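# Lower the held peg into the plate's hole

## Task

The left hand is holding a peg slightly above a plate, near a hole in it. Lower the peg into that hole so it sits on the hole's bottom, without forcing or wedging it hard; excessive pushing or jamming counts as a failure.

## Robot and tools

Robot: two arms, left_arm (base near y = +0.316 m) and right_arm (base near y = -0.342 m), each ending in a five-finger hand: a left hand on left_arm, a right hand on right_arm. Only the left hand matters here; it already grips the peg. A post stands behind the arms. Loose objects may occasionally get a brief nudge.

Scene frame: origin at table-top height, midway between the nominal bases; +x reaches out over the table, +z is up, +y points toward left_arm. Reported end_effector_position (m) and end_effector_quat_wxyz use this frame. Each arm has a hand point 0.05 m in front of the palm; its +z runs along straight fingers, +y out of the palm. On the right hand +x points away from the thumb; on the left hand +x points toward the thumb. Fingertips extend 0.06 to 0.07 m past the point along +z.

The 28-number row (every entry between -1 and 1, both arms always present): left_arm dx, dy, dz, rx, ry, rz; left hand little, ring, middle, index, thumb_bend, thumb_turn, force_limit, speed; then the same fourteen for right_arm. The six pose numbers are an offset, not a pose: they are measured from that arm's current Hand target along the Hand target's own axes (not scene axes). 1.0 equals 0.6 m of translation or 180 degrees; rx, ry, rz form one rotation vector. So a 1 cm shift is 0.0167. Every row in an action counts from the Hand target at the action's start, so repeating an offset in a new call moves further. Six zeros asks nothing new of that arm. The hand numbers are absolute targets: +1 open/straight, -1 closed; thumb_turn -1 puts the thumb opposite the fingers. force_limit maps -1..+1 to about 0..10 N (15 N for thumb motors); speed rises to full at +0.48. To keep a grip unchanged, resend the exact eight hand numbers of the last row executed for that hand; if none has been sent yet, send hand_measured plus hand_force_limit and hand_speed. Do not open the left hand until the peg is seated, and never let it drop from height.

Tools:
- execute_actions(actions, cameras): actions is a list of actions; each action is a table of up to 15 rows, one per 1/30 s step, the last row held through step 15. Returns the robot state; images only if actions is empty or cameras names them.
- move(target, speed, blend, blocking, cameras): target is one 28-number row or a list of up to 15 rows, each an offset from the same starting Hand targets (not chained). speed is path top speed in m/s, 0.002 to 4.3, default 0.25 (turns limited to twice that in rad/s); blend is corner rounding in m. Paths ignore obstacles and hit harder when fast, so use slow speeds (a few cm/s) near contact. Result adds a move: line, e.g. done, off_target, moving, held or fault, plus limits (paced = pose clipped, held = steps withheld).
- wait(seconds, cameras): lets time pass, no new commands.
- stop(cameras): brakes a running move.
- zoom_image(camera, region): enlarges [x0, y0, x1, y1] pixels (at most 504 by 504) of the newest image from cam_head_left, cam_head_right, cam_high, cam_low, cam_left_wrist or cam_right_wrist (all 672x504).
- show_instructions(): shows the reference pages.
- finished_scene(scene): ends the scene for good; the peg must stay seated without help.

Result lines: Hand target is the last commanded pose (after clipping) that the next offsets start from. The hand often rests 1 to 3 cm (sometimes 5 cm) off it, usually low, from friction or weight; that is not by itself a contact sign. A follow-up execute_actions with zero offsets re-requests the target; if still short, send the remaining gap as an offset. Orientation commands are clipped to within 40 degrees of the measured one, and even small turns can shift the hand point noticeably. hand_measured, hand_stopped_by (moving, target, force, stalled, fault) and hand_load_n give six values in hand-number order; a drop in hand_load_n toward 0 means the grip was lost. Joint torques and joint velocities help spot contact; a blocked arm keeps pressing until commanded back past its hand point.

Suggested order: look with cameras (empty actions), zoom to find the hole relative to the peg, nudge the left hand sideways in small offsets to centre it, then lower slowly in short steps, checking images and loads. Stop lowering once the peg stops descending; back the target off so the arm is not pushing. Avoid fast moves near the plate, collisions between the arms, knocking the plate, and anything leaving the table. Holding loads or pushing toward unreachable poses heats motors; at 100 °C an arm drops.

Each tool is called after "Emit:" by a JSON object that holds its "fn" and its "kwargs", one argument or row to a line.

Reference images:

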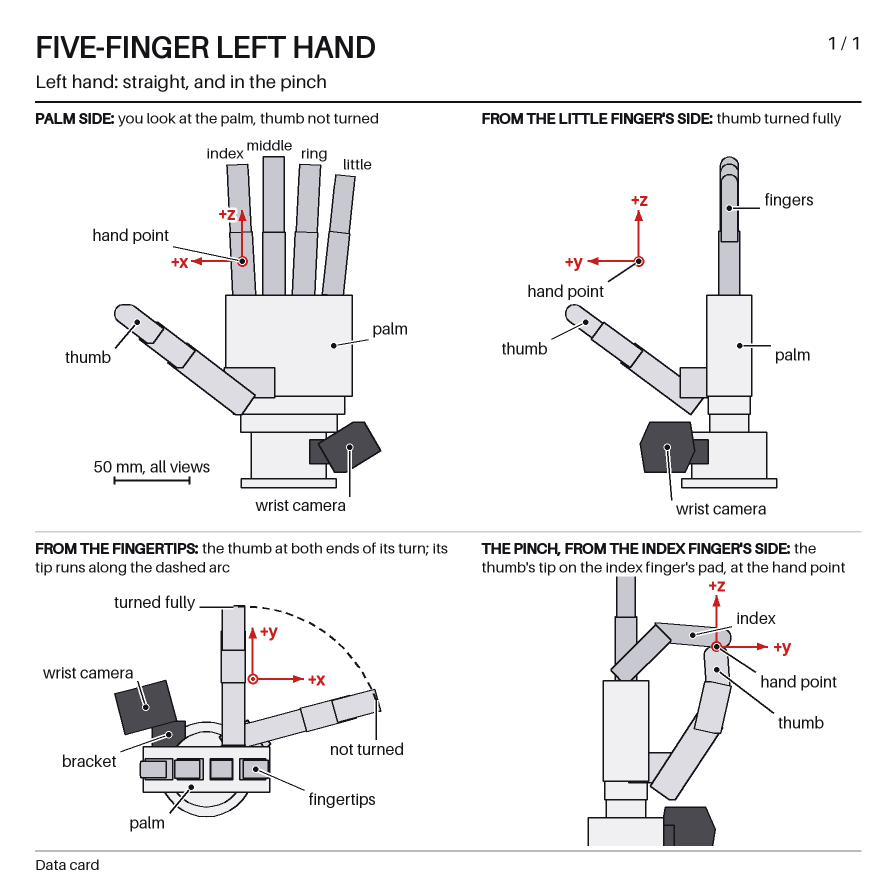

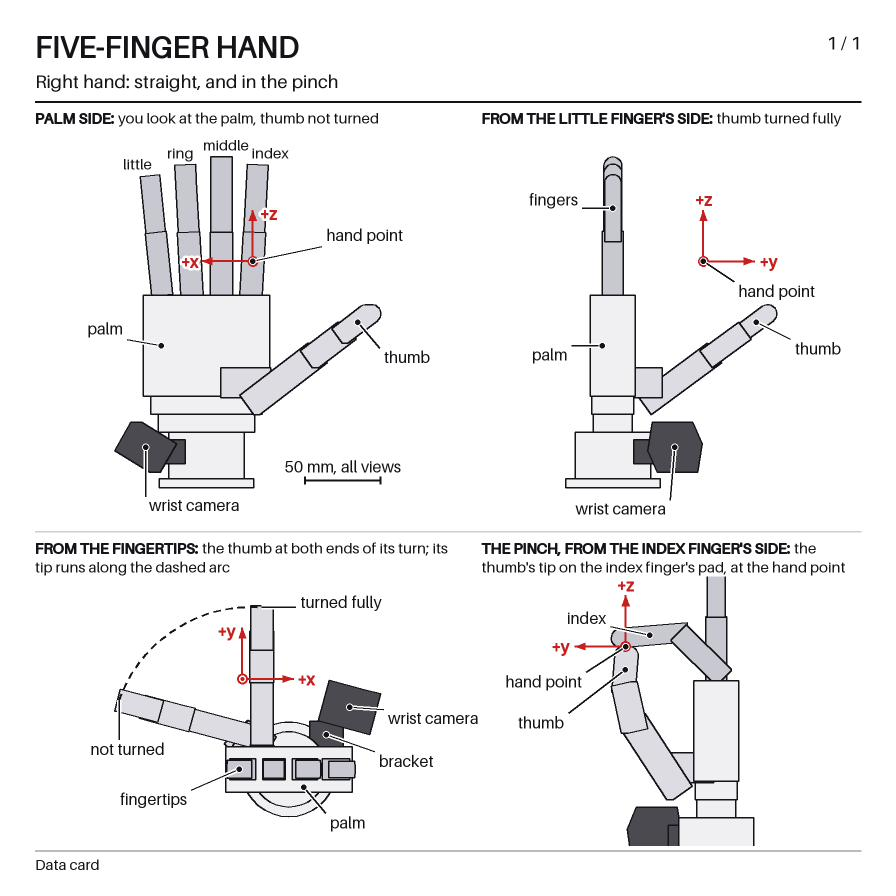

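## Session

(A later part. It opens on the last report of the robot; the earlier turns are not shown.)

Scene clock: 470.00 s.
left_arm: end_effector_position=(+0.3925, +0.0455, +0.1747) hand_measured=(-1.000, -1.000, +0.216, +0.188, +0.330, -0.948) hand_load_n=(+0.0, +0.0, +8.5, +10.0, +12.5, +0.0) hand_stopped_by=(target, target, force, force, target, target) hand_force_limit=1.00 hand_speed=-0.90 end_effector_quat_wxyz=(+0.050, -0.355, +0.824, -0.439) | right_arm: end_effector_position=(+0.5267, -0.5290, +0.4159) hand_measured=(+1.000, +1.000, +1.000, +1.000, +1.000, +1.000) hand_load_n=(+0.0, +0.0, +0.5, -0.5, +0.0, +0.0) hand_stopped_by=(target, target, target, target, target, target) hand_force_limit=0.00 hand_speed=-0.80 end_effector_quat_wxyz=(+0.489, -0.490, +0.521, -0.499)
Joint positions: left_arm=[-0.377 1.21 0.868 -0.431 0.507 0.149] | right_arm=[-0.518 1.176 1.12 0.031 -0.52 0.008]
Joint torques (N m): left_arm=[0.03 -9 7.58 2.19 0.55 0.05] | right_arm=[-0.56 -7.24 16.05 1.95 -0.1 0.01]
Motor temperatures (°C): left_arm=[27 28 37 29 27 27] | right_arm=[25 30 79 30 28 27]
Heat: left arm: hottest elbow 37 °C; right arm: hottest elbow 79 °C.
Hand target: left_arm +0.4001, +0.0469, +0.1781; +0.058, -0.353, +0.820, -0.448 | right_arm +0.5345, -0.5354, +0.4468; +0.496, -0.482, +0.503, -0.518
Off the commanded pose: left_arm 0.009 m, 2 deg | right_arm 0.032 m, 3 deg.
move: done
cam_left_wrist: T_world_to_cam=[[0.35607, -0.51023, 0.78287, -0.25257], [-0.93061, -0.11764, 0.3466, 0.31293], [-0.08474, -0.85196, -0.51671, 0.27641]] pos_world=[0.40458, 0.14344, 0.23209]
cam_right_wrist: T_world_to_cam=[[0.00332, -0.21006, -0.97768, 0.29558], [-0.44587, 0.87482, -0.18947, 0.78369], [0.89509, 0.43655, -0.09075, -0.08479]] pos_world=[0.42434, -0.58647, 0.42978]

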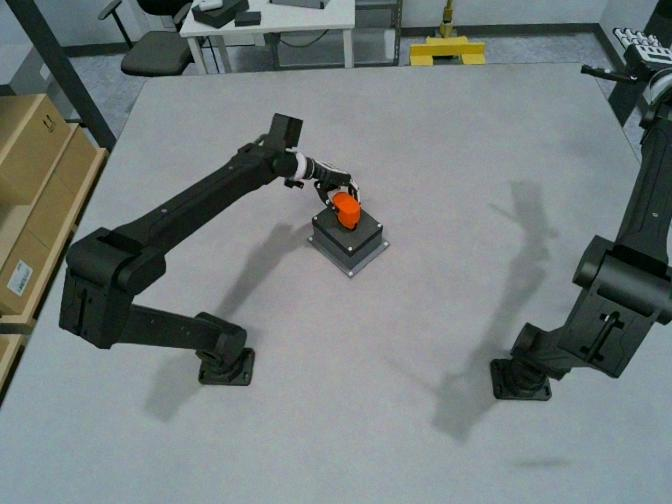

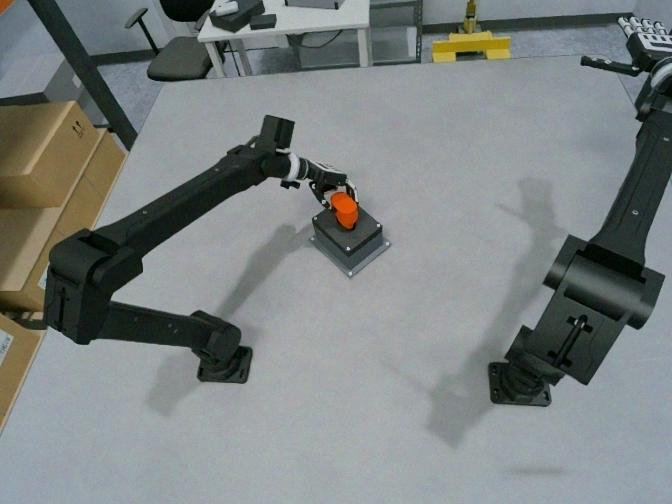

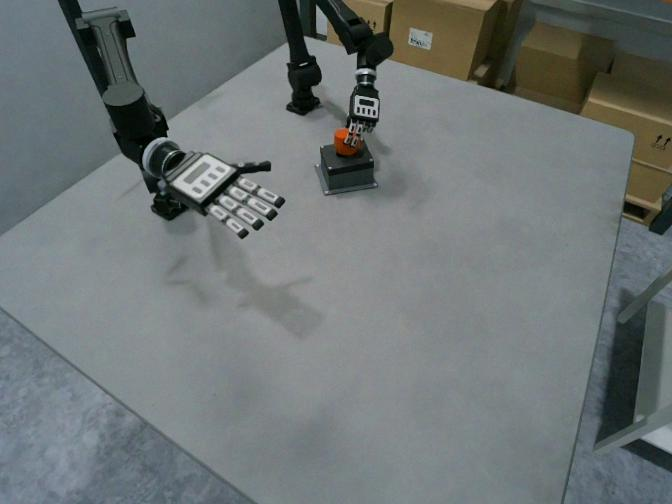

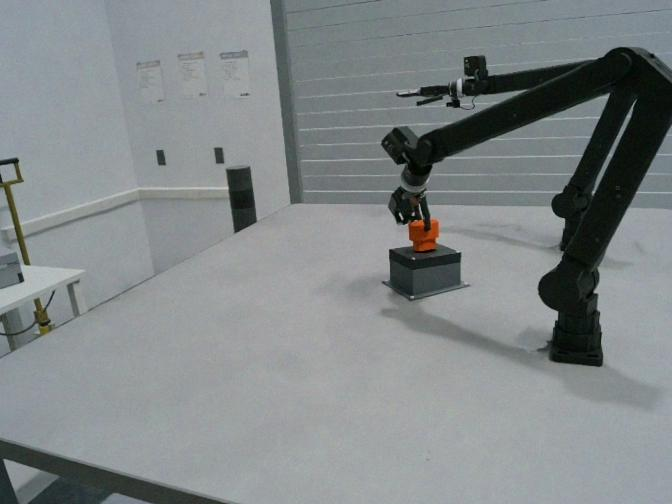

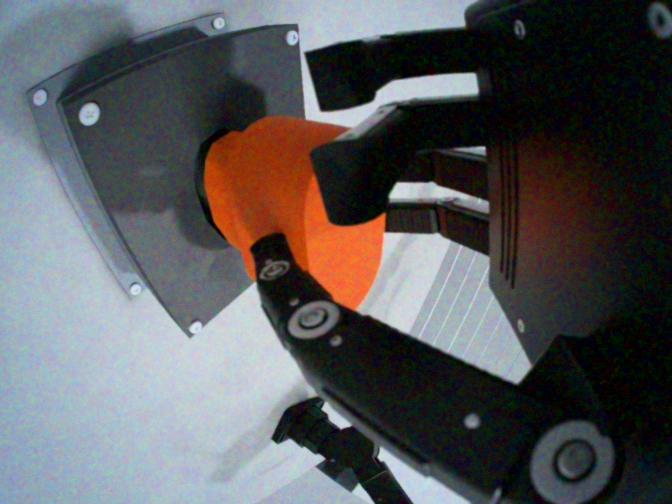

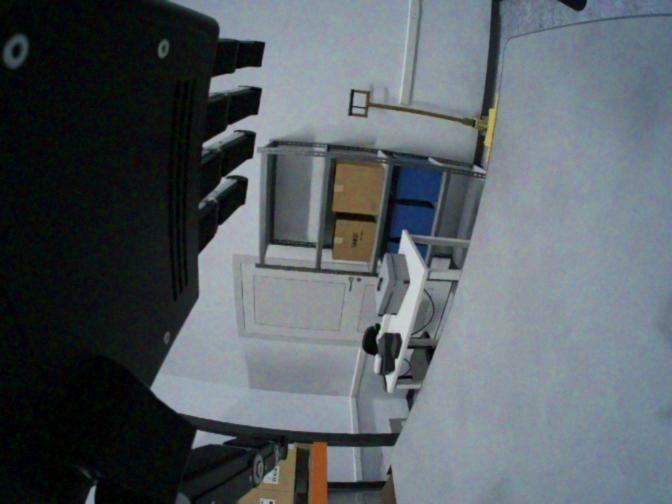

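Emit:
{"fn": "zoom_image", "kwargs": {
  "camera": "cam_left_wrist",
  "region": [195, 215, 265, 285]
}}

Emit:
{"fn": "zoom_image", "kwargs": {
  "camera": "cam_left_wrist",
  "region": [190, 110, 260, 180]
}}

Emit:
{"fn": "zoom_image", "kwargs": {
  "camera": "cam_head_left",
  "region": [332, 208, 362, 233]
}}

Emit:
{"fn": "zoom_image", "kwargs": {
  "camera": "cam_head_right",
  "region": [332, 208, 362, 233]
}}

Emit:
{"fn": "zoom_image", "kwargs": {
  "camera": "cam_low",
  "region": [410, 237, 440, 257]
}}

Emit:
{"fn": "zoom_image", "kwargs": {
  "camera": "cam_high",
  "region": [332, 142, 362, 162]
}}

Scaled by 7.200 from the camera's image (finer frame: 960x720).

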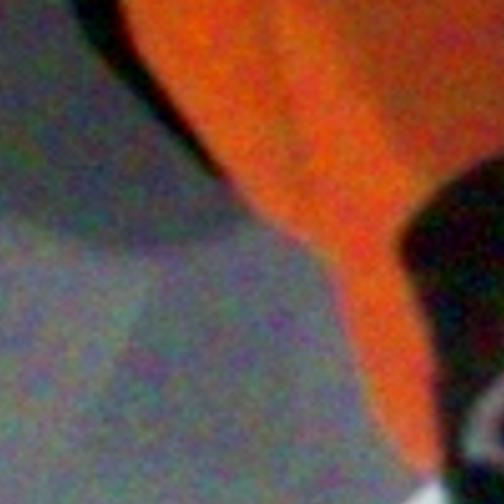

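Scaled by 7.200 from the camera's image (finer frame: 960x720).

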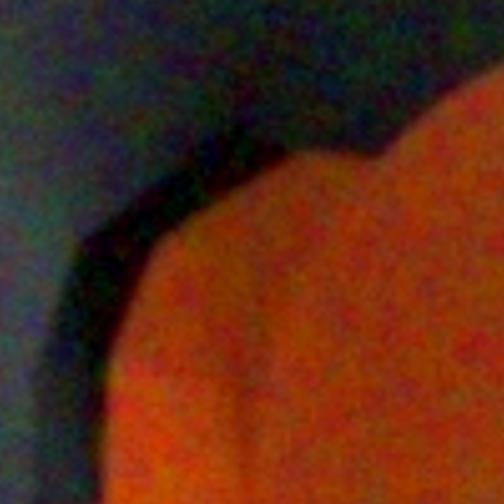

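Scaled by 16.800 from the camera's image (finer frame: 960x720).

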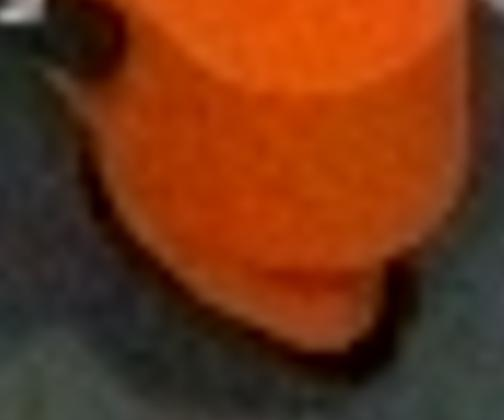

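Scaled by 16.800 from the camera's image (finer frame: 960x720).

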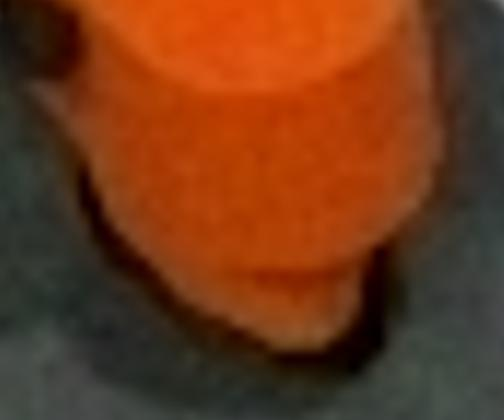

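Scaled by 16.800 from the camera's image (finer frame: 960x720).

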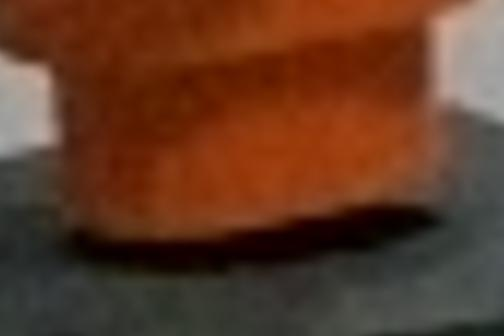

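Scaled by 16.800 from the camera's image (finer frame: 960x720).

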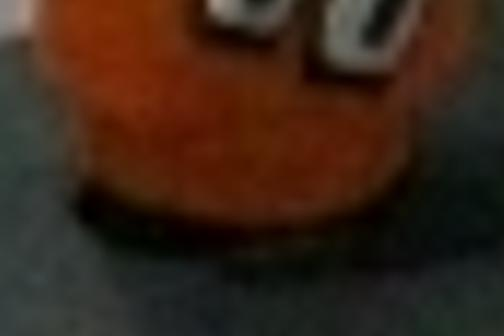

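Emit:
{"fn": "move", "kwargs": {
  "target": [-0.0029,0.0103,0.0079,0,0,0,-1.0,-1.0,0.216,0.188,0.324,-0.948,1.0,-0.9,0,0,0,0,0,0,1,1,1,1,1,1,0.0,-0.8],
  "speed": 0.02,
  "cameras": ["all"]
}}

Emit:
{"fn": "zoom_image", "kwargs": {
  "camera": "cam_left_wrist",
  "region": [140, 90, 260, 260]
}}

Emit:
{"fn": "zoom_image", "kwargs": {
  "camera": "cam_low",
  "region": [400, 210, 450, 260]
}}

Emit:
{"fn": "zoom_image", "kwargs": {
  "camera": "cam_high",
  "region": [325, 115, 375, 165]
}}

Emit:
{"fn": "zoom_image", "kwargs": {
  "camera": "cam_head_left",
  "region": [325, 185, 370, 235]
}}

Emit:
{"fn": "zoom_image", "kwargs": {
  "camera": "cam_head_right",
  "region": [325, 185, 370, 235]
}}

Scene clock: 541.30 s.
left_arm: end_effector_position=(+0.3935, +0.0449, +0.1704) hand_measured=(-1.000, -1.000, +0.216, +0.188, +0.330, -0.948) hand_load_n=(+0.0, +0.5, +8.5, +10.5, +12.5, +0.0) hand_stopped_by=(target, target, force, force, target, target) hand_force_limit=1.00 hand_speed=-0.90 end_effector_quat_wxyz=(+0.052, -0.353, +0.823, -0.441) | right_arm: end_effector_position=(+0.5267, -0.5290, +0.4159) hand_measured=(+1.000, +1.000, +1.000, +1.000, +1.000, +1.000) hand_load_n=(+0.0, +0.0, +0.0, +0.0, +0.0, -0.5) hand_stopped_by=(target, target, target, target, target, target) hand_force_limit=0.00 hand_speed=-0.80 end_effector_quat_wxyz=(+0.489, -0.490, +0.521, -0.499)
Joint positions: left_arm=[-0.377 1.215 0.857 -0.407 0.508 0.149] | right_arm=[-0.518 1.176 1.12 0.031 -0.52 0.008]
Joint torques (N m): left_arm=[-0.03 -9.41 7.21 2.18 0.51 0.01] | right_arm=[-0.56 -7.24 16.06 1.95 -0.1 0.01]
Motor temperatures (°C): left_arm=[27 27 39 29 26 27] | right_arm=[25 30 82 30 28 27]
Heat: left arm: hottest elbow 39 °C; right arm: hottest elbow 82 °C.
Hand target: left_arm +0.4002, +0.0469, +0.1702; +0.058, -0.353, +0.820, -0.448 | right_arm +0.5345, -0.5354, +0.4468; +0.496, -0.482, +0.503, -0.518
Off the commanded pose: left_arm 0.007 m, 1 deg | right_arm 0.032 m, 3 deg.
move: done
cam_left_wrist: T_world_to_cam=[[0.35012, -0.50755, 0.78728, -0.24842], [-0.93314, -0.1157, 0.3404, 0.3174], [-0.08168, -0.85382, -0.51412, 0.27207]] pos_world=[0.40538, 0.14294, 0.22741]
cam_right_wrist: T_world_to_cam=[[0.00332, -0.21006, -0.97768, 0.29558], [-0.44587, 0.87482, -0.18947, 0.78369], [0.89509, 0.43655, -0.09075, -0.08479]] pos_world=[0.42434, -0.58647, 0.42978]

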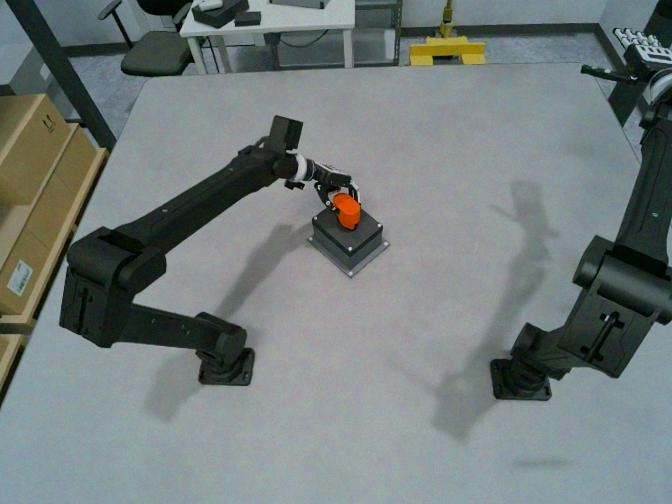

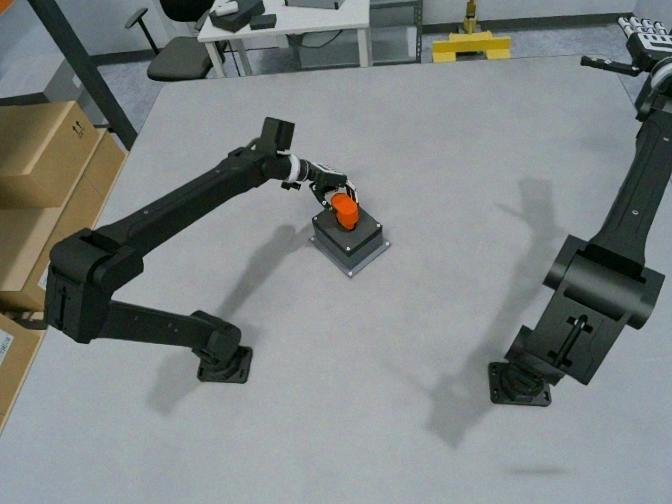

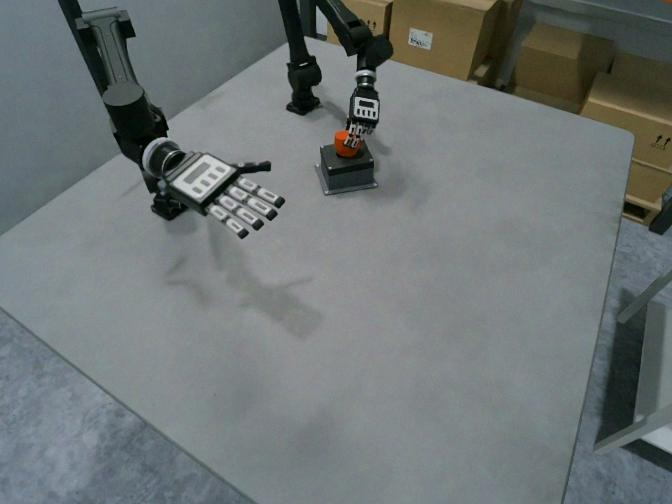

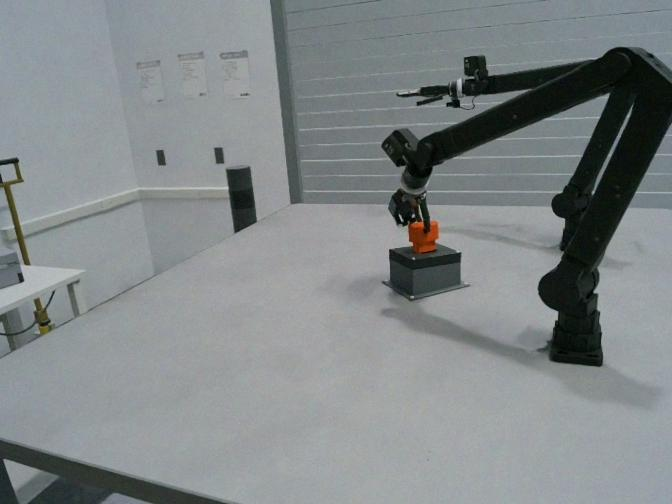

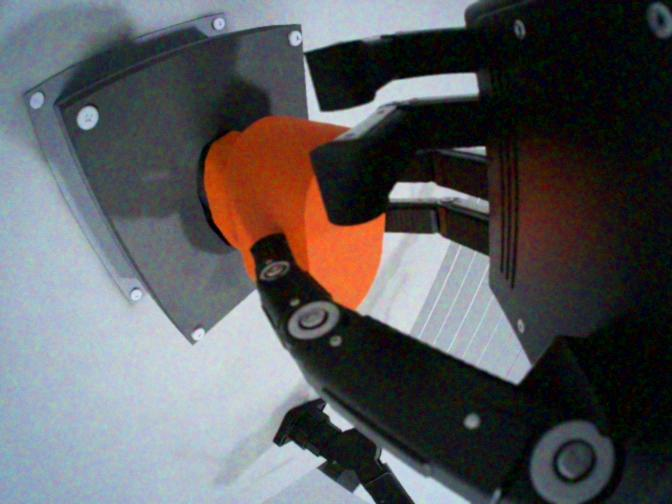

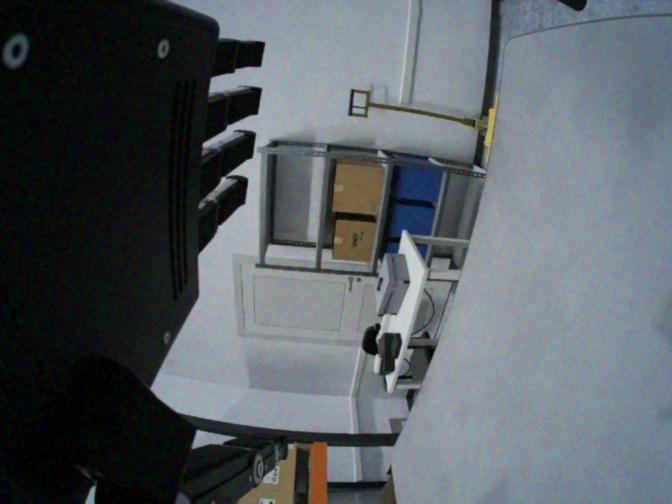

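Scaled by 2.965 from the camera's image (finer frame: 960x720).

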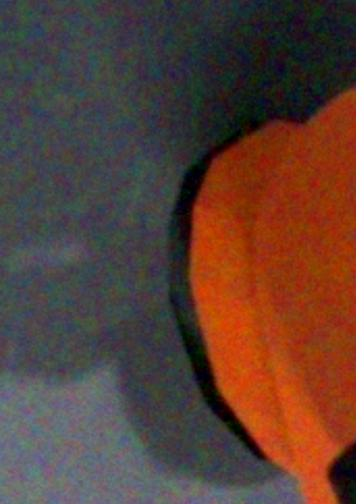

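Scaled by 10.080 from the camera's image (finer frame: 960x720).

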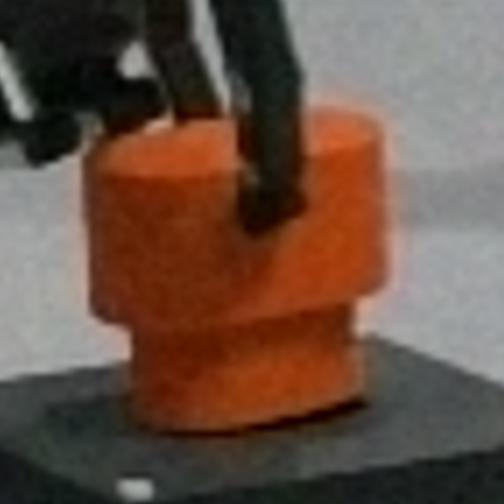

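Scaled by 10.080 from the camera's image (finer frame: 960x720).

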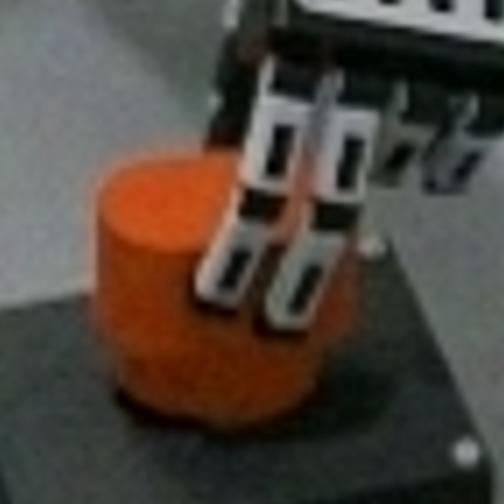

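Scaled by 10.080 from the camera's image (finer frame: 960x720).

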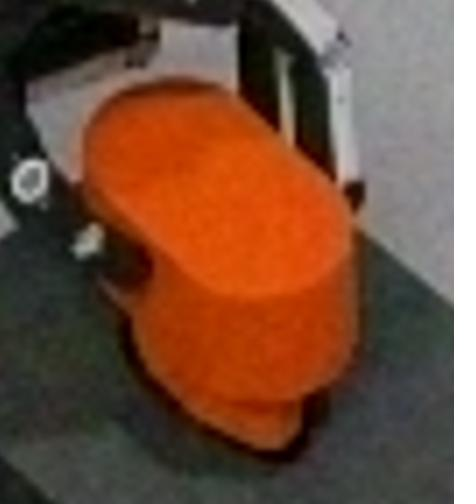

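Scaled by 10.080 from the camera's image (finer frame: 960x720).

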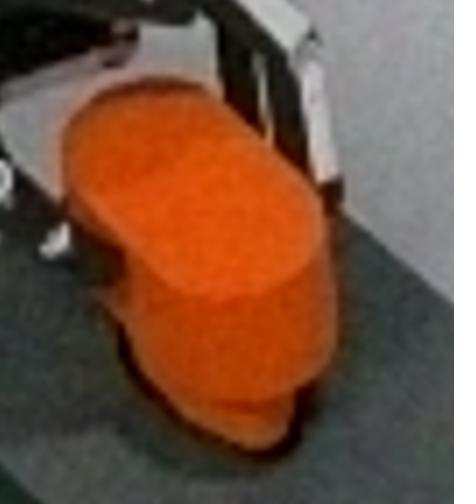

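Emit:
{"fn": "zoom_image", "kwargs": {
  "camera": "cam_left_wrist",
  "region": [190, 110, 260, 180]
}}

Emit:
{"fn": "zoom_image", "kwargs": {
  "camera": "cam_left_wrist",
  "region": [185, 180, 255, 260]
}}

Emit:
{"fn": "zoom_image", "kwargs": {
  "camera": "cam_head_left",
  "region": [332, 208, 362, 233]
}}

Emit:
{"fn": "zoom_image", "kwargs": {
  "camera": "cam_head_right",
  "region": [332, 208, 362, 233]
}}

Emit:
{"fn": "zoom_image", "kwargs": {
  "camera": "cam_low",
  "region": [410, 237, 440, 257]
}}

Emit:
{"fn": "zoom_image", "kwargs": {
  "camera": "cam_high",
  "region": [332, 142, 362, 162]
}}

Scaled by 7.200 from the camera's image (finer frame: 960x720).

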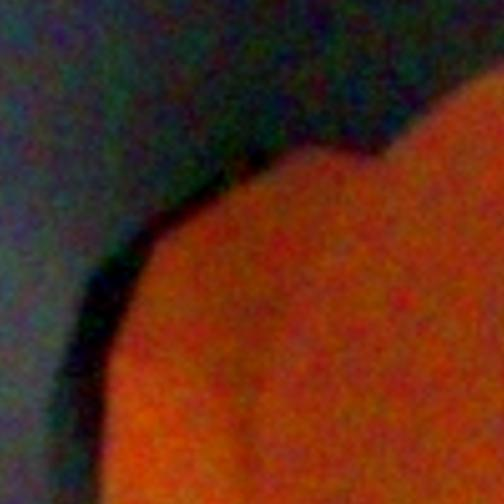

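Scaled by 6.300 from the camera's image (finer frame: 960x720).

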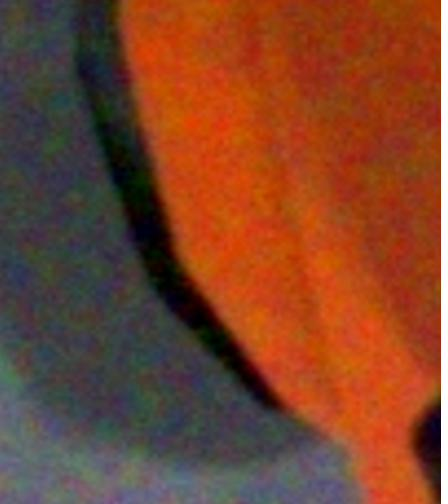

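Scaled by 16.800 from the camera's image (finer frame: 960x720).

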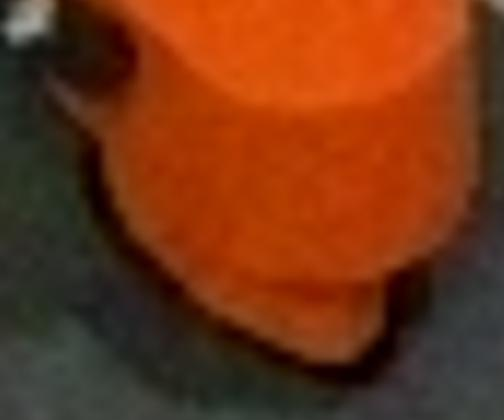

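Scaled by 16.800 from the camera's image (finer frame: 960x720).

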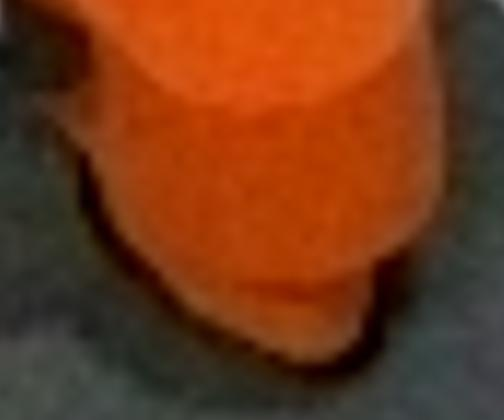

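Scaled by 16.800 from the camera's image (finer frame: 960x720).

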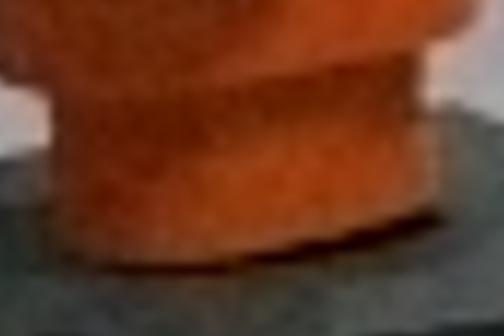

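Scaled by 16.800 from the camera's image (finer frame: 960x720).

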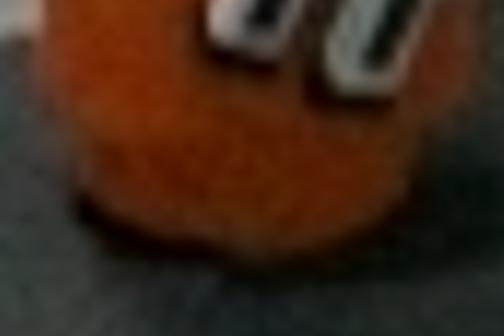

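Emit:
{"fn": "move", "kwargs": {
  "target": [
    [0.0047,-0.0047,-0.0035,0,0,0,-1.0,-1.0,0.216,0.188,0.324,-0.948,1.0,-0.9,0,0,0,0,0,0,1,1,1,1,1,1,0.0,-0.8],
    [0.001,0.0083,0.0065,0,0,0,-1.0,-1.0,0.216,0.188,0.324,-0.948,1.0,-0.9,0,0,0,0,0,0,1,1,1,1,1,1,0.0,-0.8]
  ],
  "speed": 0.02,
  "cameras": ["all"]
}}

Emit:
{"fn": "zoom_image", "kwargs": {
  "camera": "cam_left_wrist",
  "region": [140, 90, 260, 260]
}}

Emit:
{"fn": "zoom_image", "kwargs": {
  "camera": "cam_low",
  "region": [400, 215, 445, 260]
}}

Emit:
{"fn": "zoom_image", "kwargs": {
  "camera": "cam_high",
  "region": [330, 125, 370, 165]
}}

Emit:
{"fn": "zoom_image", "kwargs": {
  "camera": "cam_head_left",
  "region": [325, 190, 365, 235]
}}

Scene clock: 582.70 s.
left_arm: end_effector_position=(+0.3954, +0.0441, +0.1693) hand_measured=(-1.000, -1.000, +0.216, +0.188, +0.330, -0.948) hand_load_n=(+0.0, +0.0, +8.0, +10.5, +12.5, +1.0) hand_stopped_by=(target, target, force, force, target, target) hand_force_limit=1.00 hand_speed=-0.90 end_effector_quat_wxyz=(+0.057, -0.350, +0.822, -0.446) | right_arm: end_effector_position=(+0.5267, -0.5290, +0.4159) hand_measured=(+1.000, +1.000, +1.000, +1.000, +1.000, +1.000) hand_load_n=(+0.0, +0.0, +0.0, +0.0, +0.0, +0.0) hand_stopped_by=(target, target, target, target, target, target) hand_force_limit=0.00 hand_speed=-0.80 end_effector_quat_wxyz=(+0.489, -0.490, +0.521, -0.499)
Joint positions: left_arm=[-0.377 1.215 0.849 -0.383 0.508 0.149] | right_arm=[-0.518 1.176 1.12 0.031 -0.52 0.008]
Joint torques (N m): left_arm=[0.15 -8.59 6.75 2.19 0.4 -0.04] | right_arm=[-0.56 -7.24 16.05 1.95 -0.1 0.01]
Motor temperatures (°C): left_arm=[27 27 39 29 26 27] | right_arm=[25 30 83 29 27 27]
Heat: left arm: hottest elbow 39 °C; right arm: hottest elbow 83 °C.
Hand target: left_arm +0.3987, +0.0456, +0.1641; +0.058, -0.353, +0.820, -0.448 | right_arm +0.5345, -0.5354, +0.4468; +0.496, -0.482, +0.503, -0.518
Off the commanded pose: left_arm 0.006 m, 0 deg | right_arm 0.032 m, 3 deg.
move: done
cam_left_wrist: T_world_to_cam=[[0.33865, -0.50285, 0.79527, -0.24567], [-0.93797, -0.11362, 0.32758, 0.32345], [-0.07436, -0.85687, -0.51014, 0.26762]] pos_world=[0.40648, 0.14253, 0.22594]
cam_right_wrist: T_world_to_cam=[[0.00332, -0.21006, -0.97768, 0.29558], [-0.44587, 0.87482, -0.18947, 0.78369], [0.89509, 0.43655, -0.09075, -0.08479]] pos_world=[0.42434, -0.58647, 0.42978]

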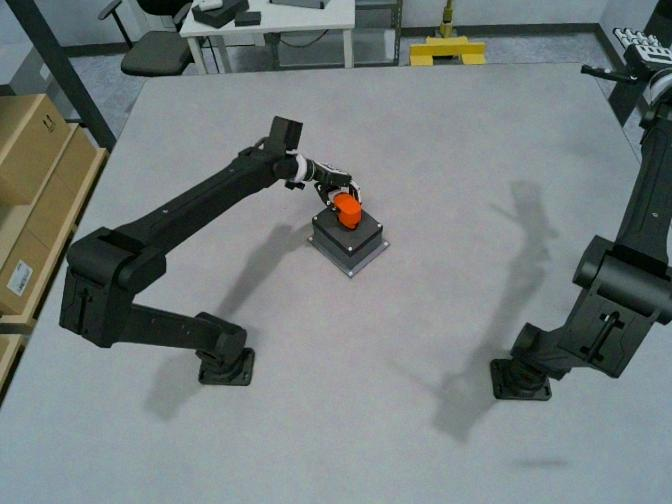

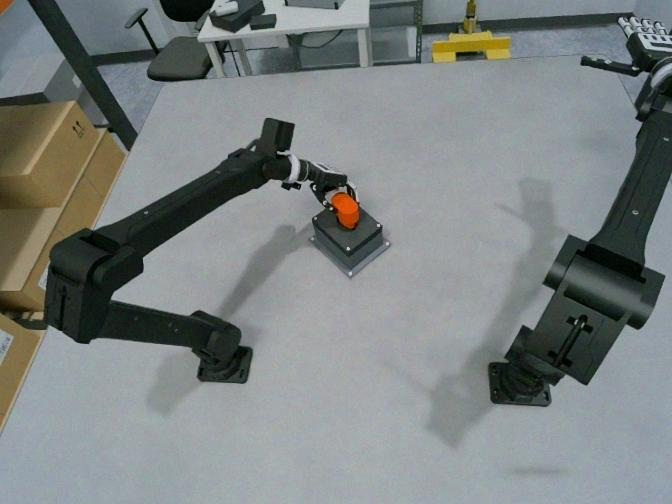

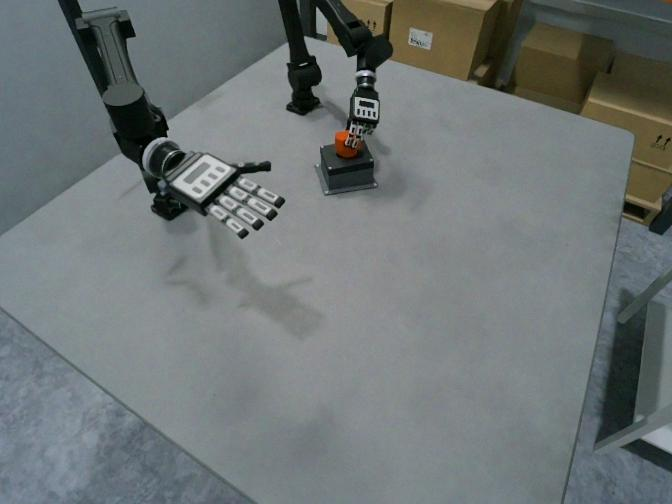

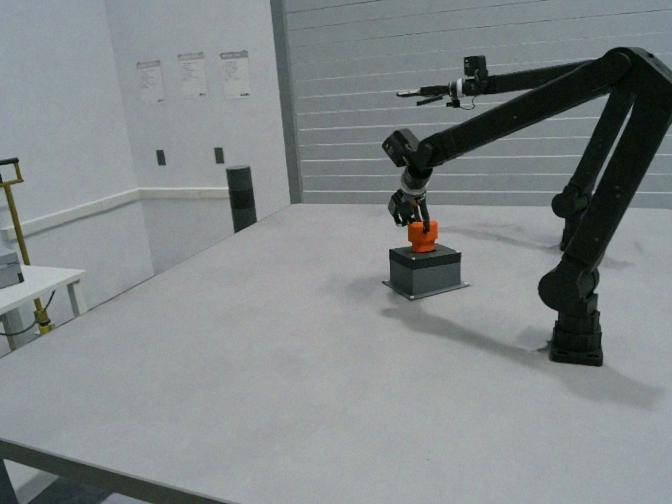

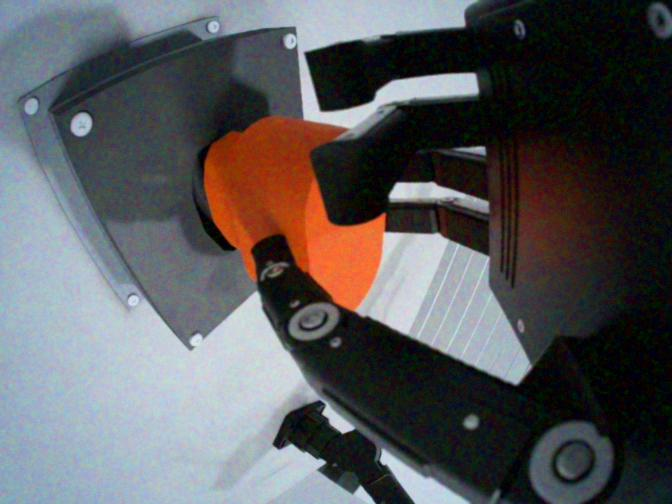

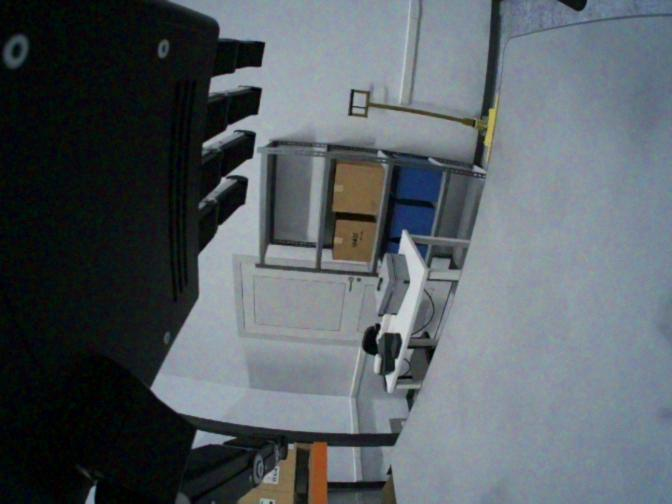

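Scaled by 2.965 from the camera's image (finer frame: 960x720).

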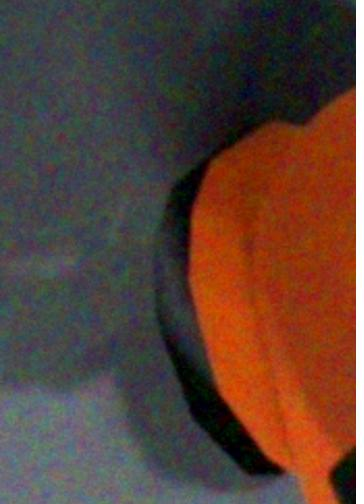

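Scaled by 11.200 from the camera's image (finer frame: 960x720).

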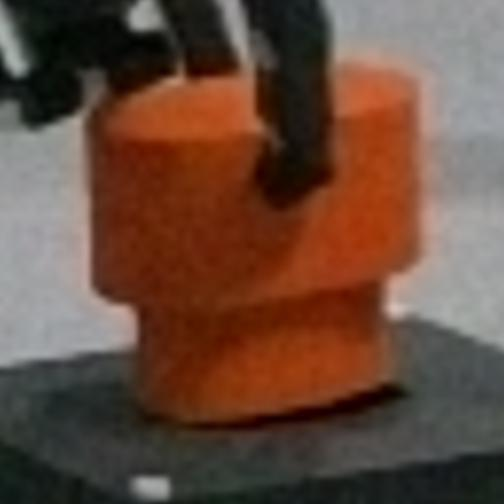

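Scaled by 12.600 from the camera's image (finer frame: 960x720).

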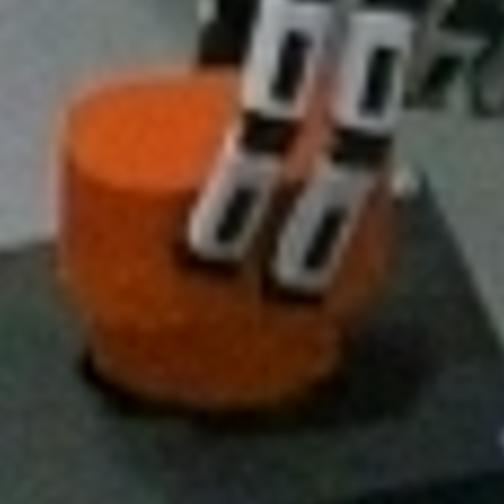

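Scaled by 11.200 from the camera's image (finer frame: 960x720).

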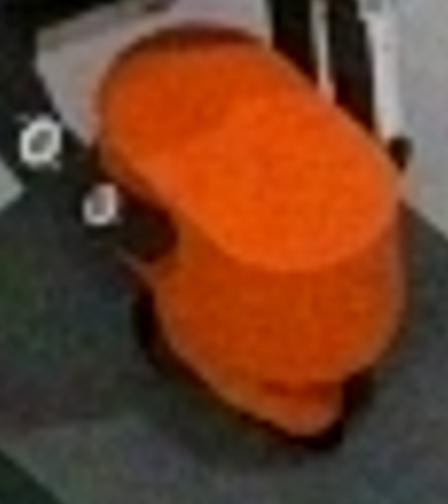

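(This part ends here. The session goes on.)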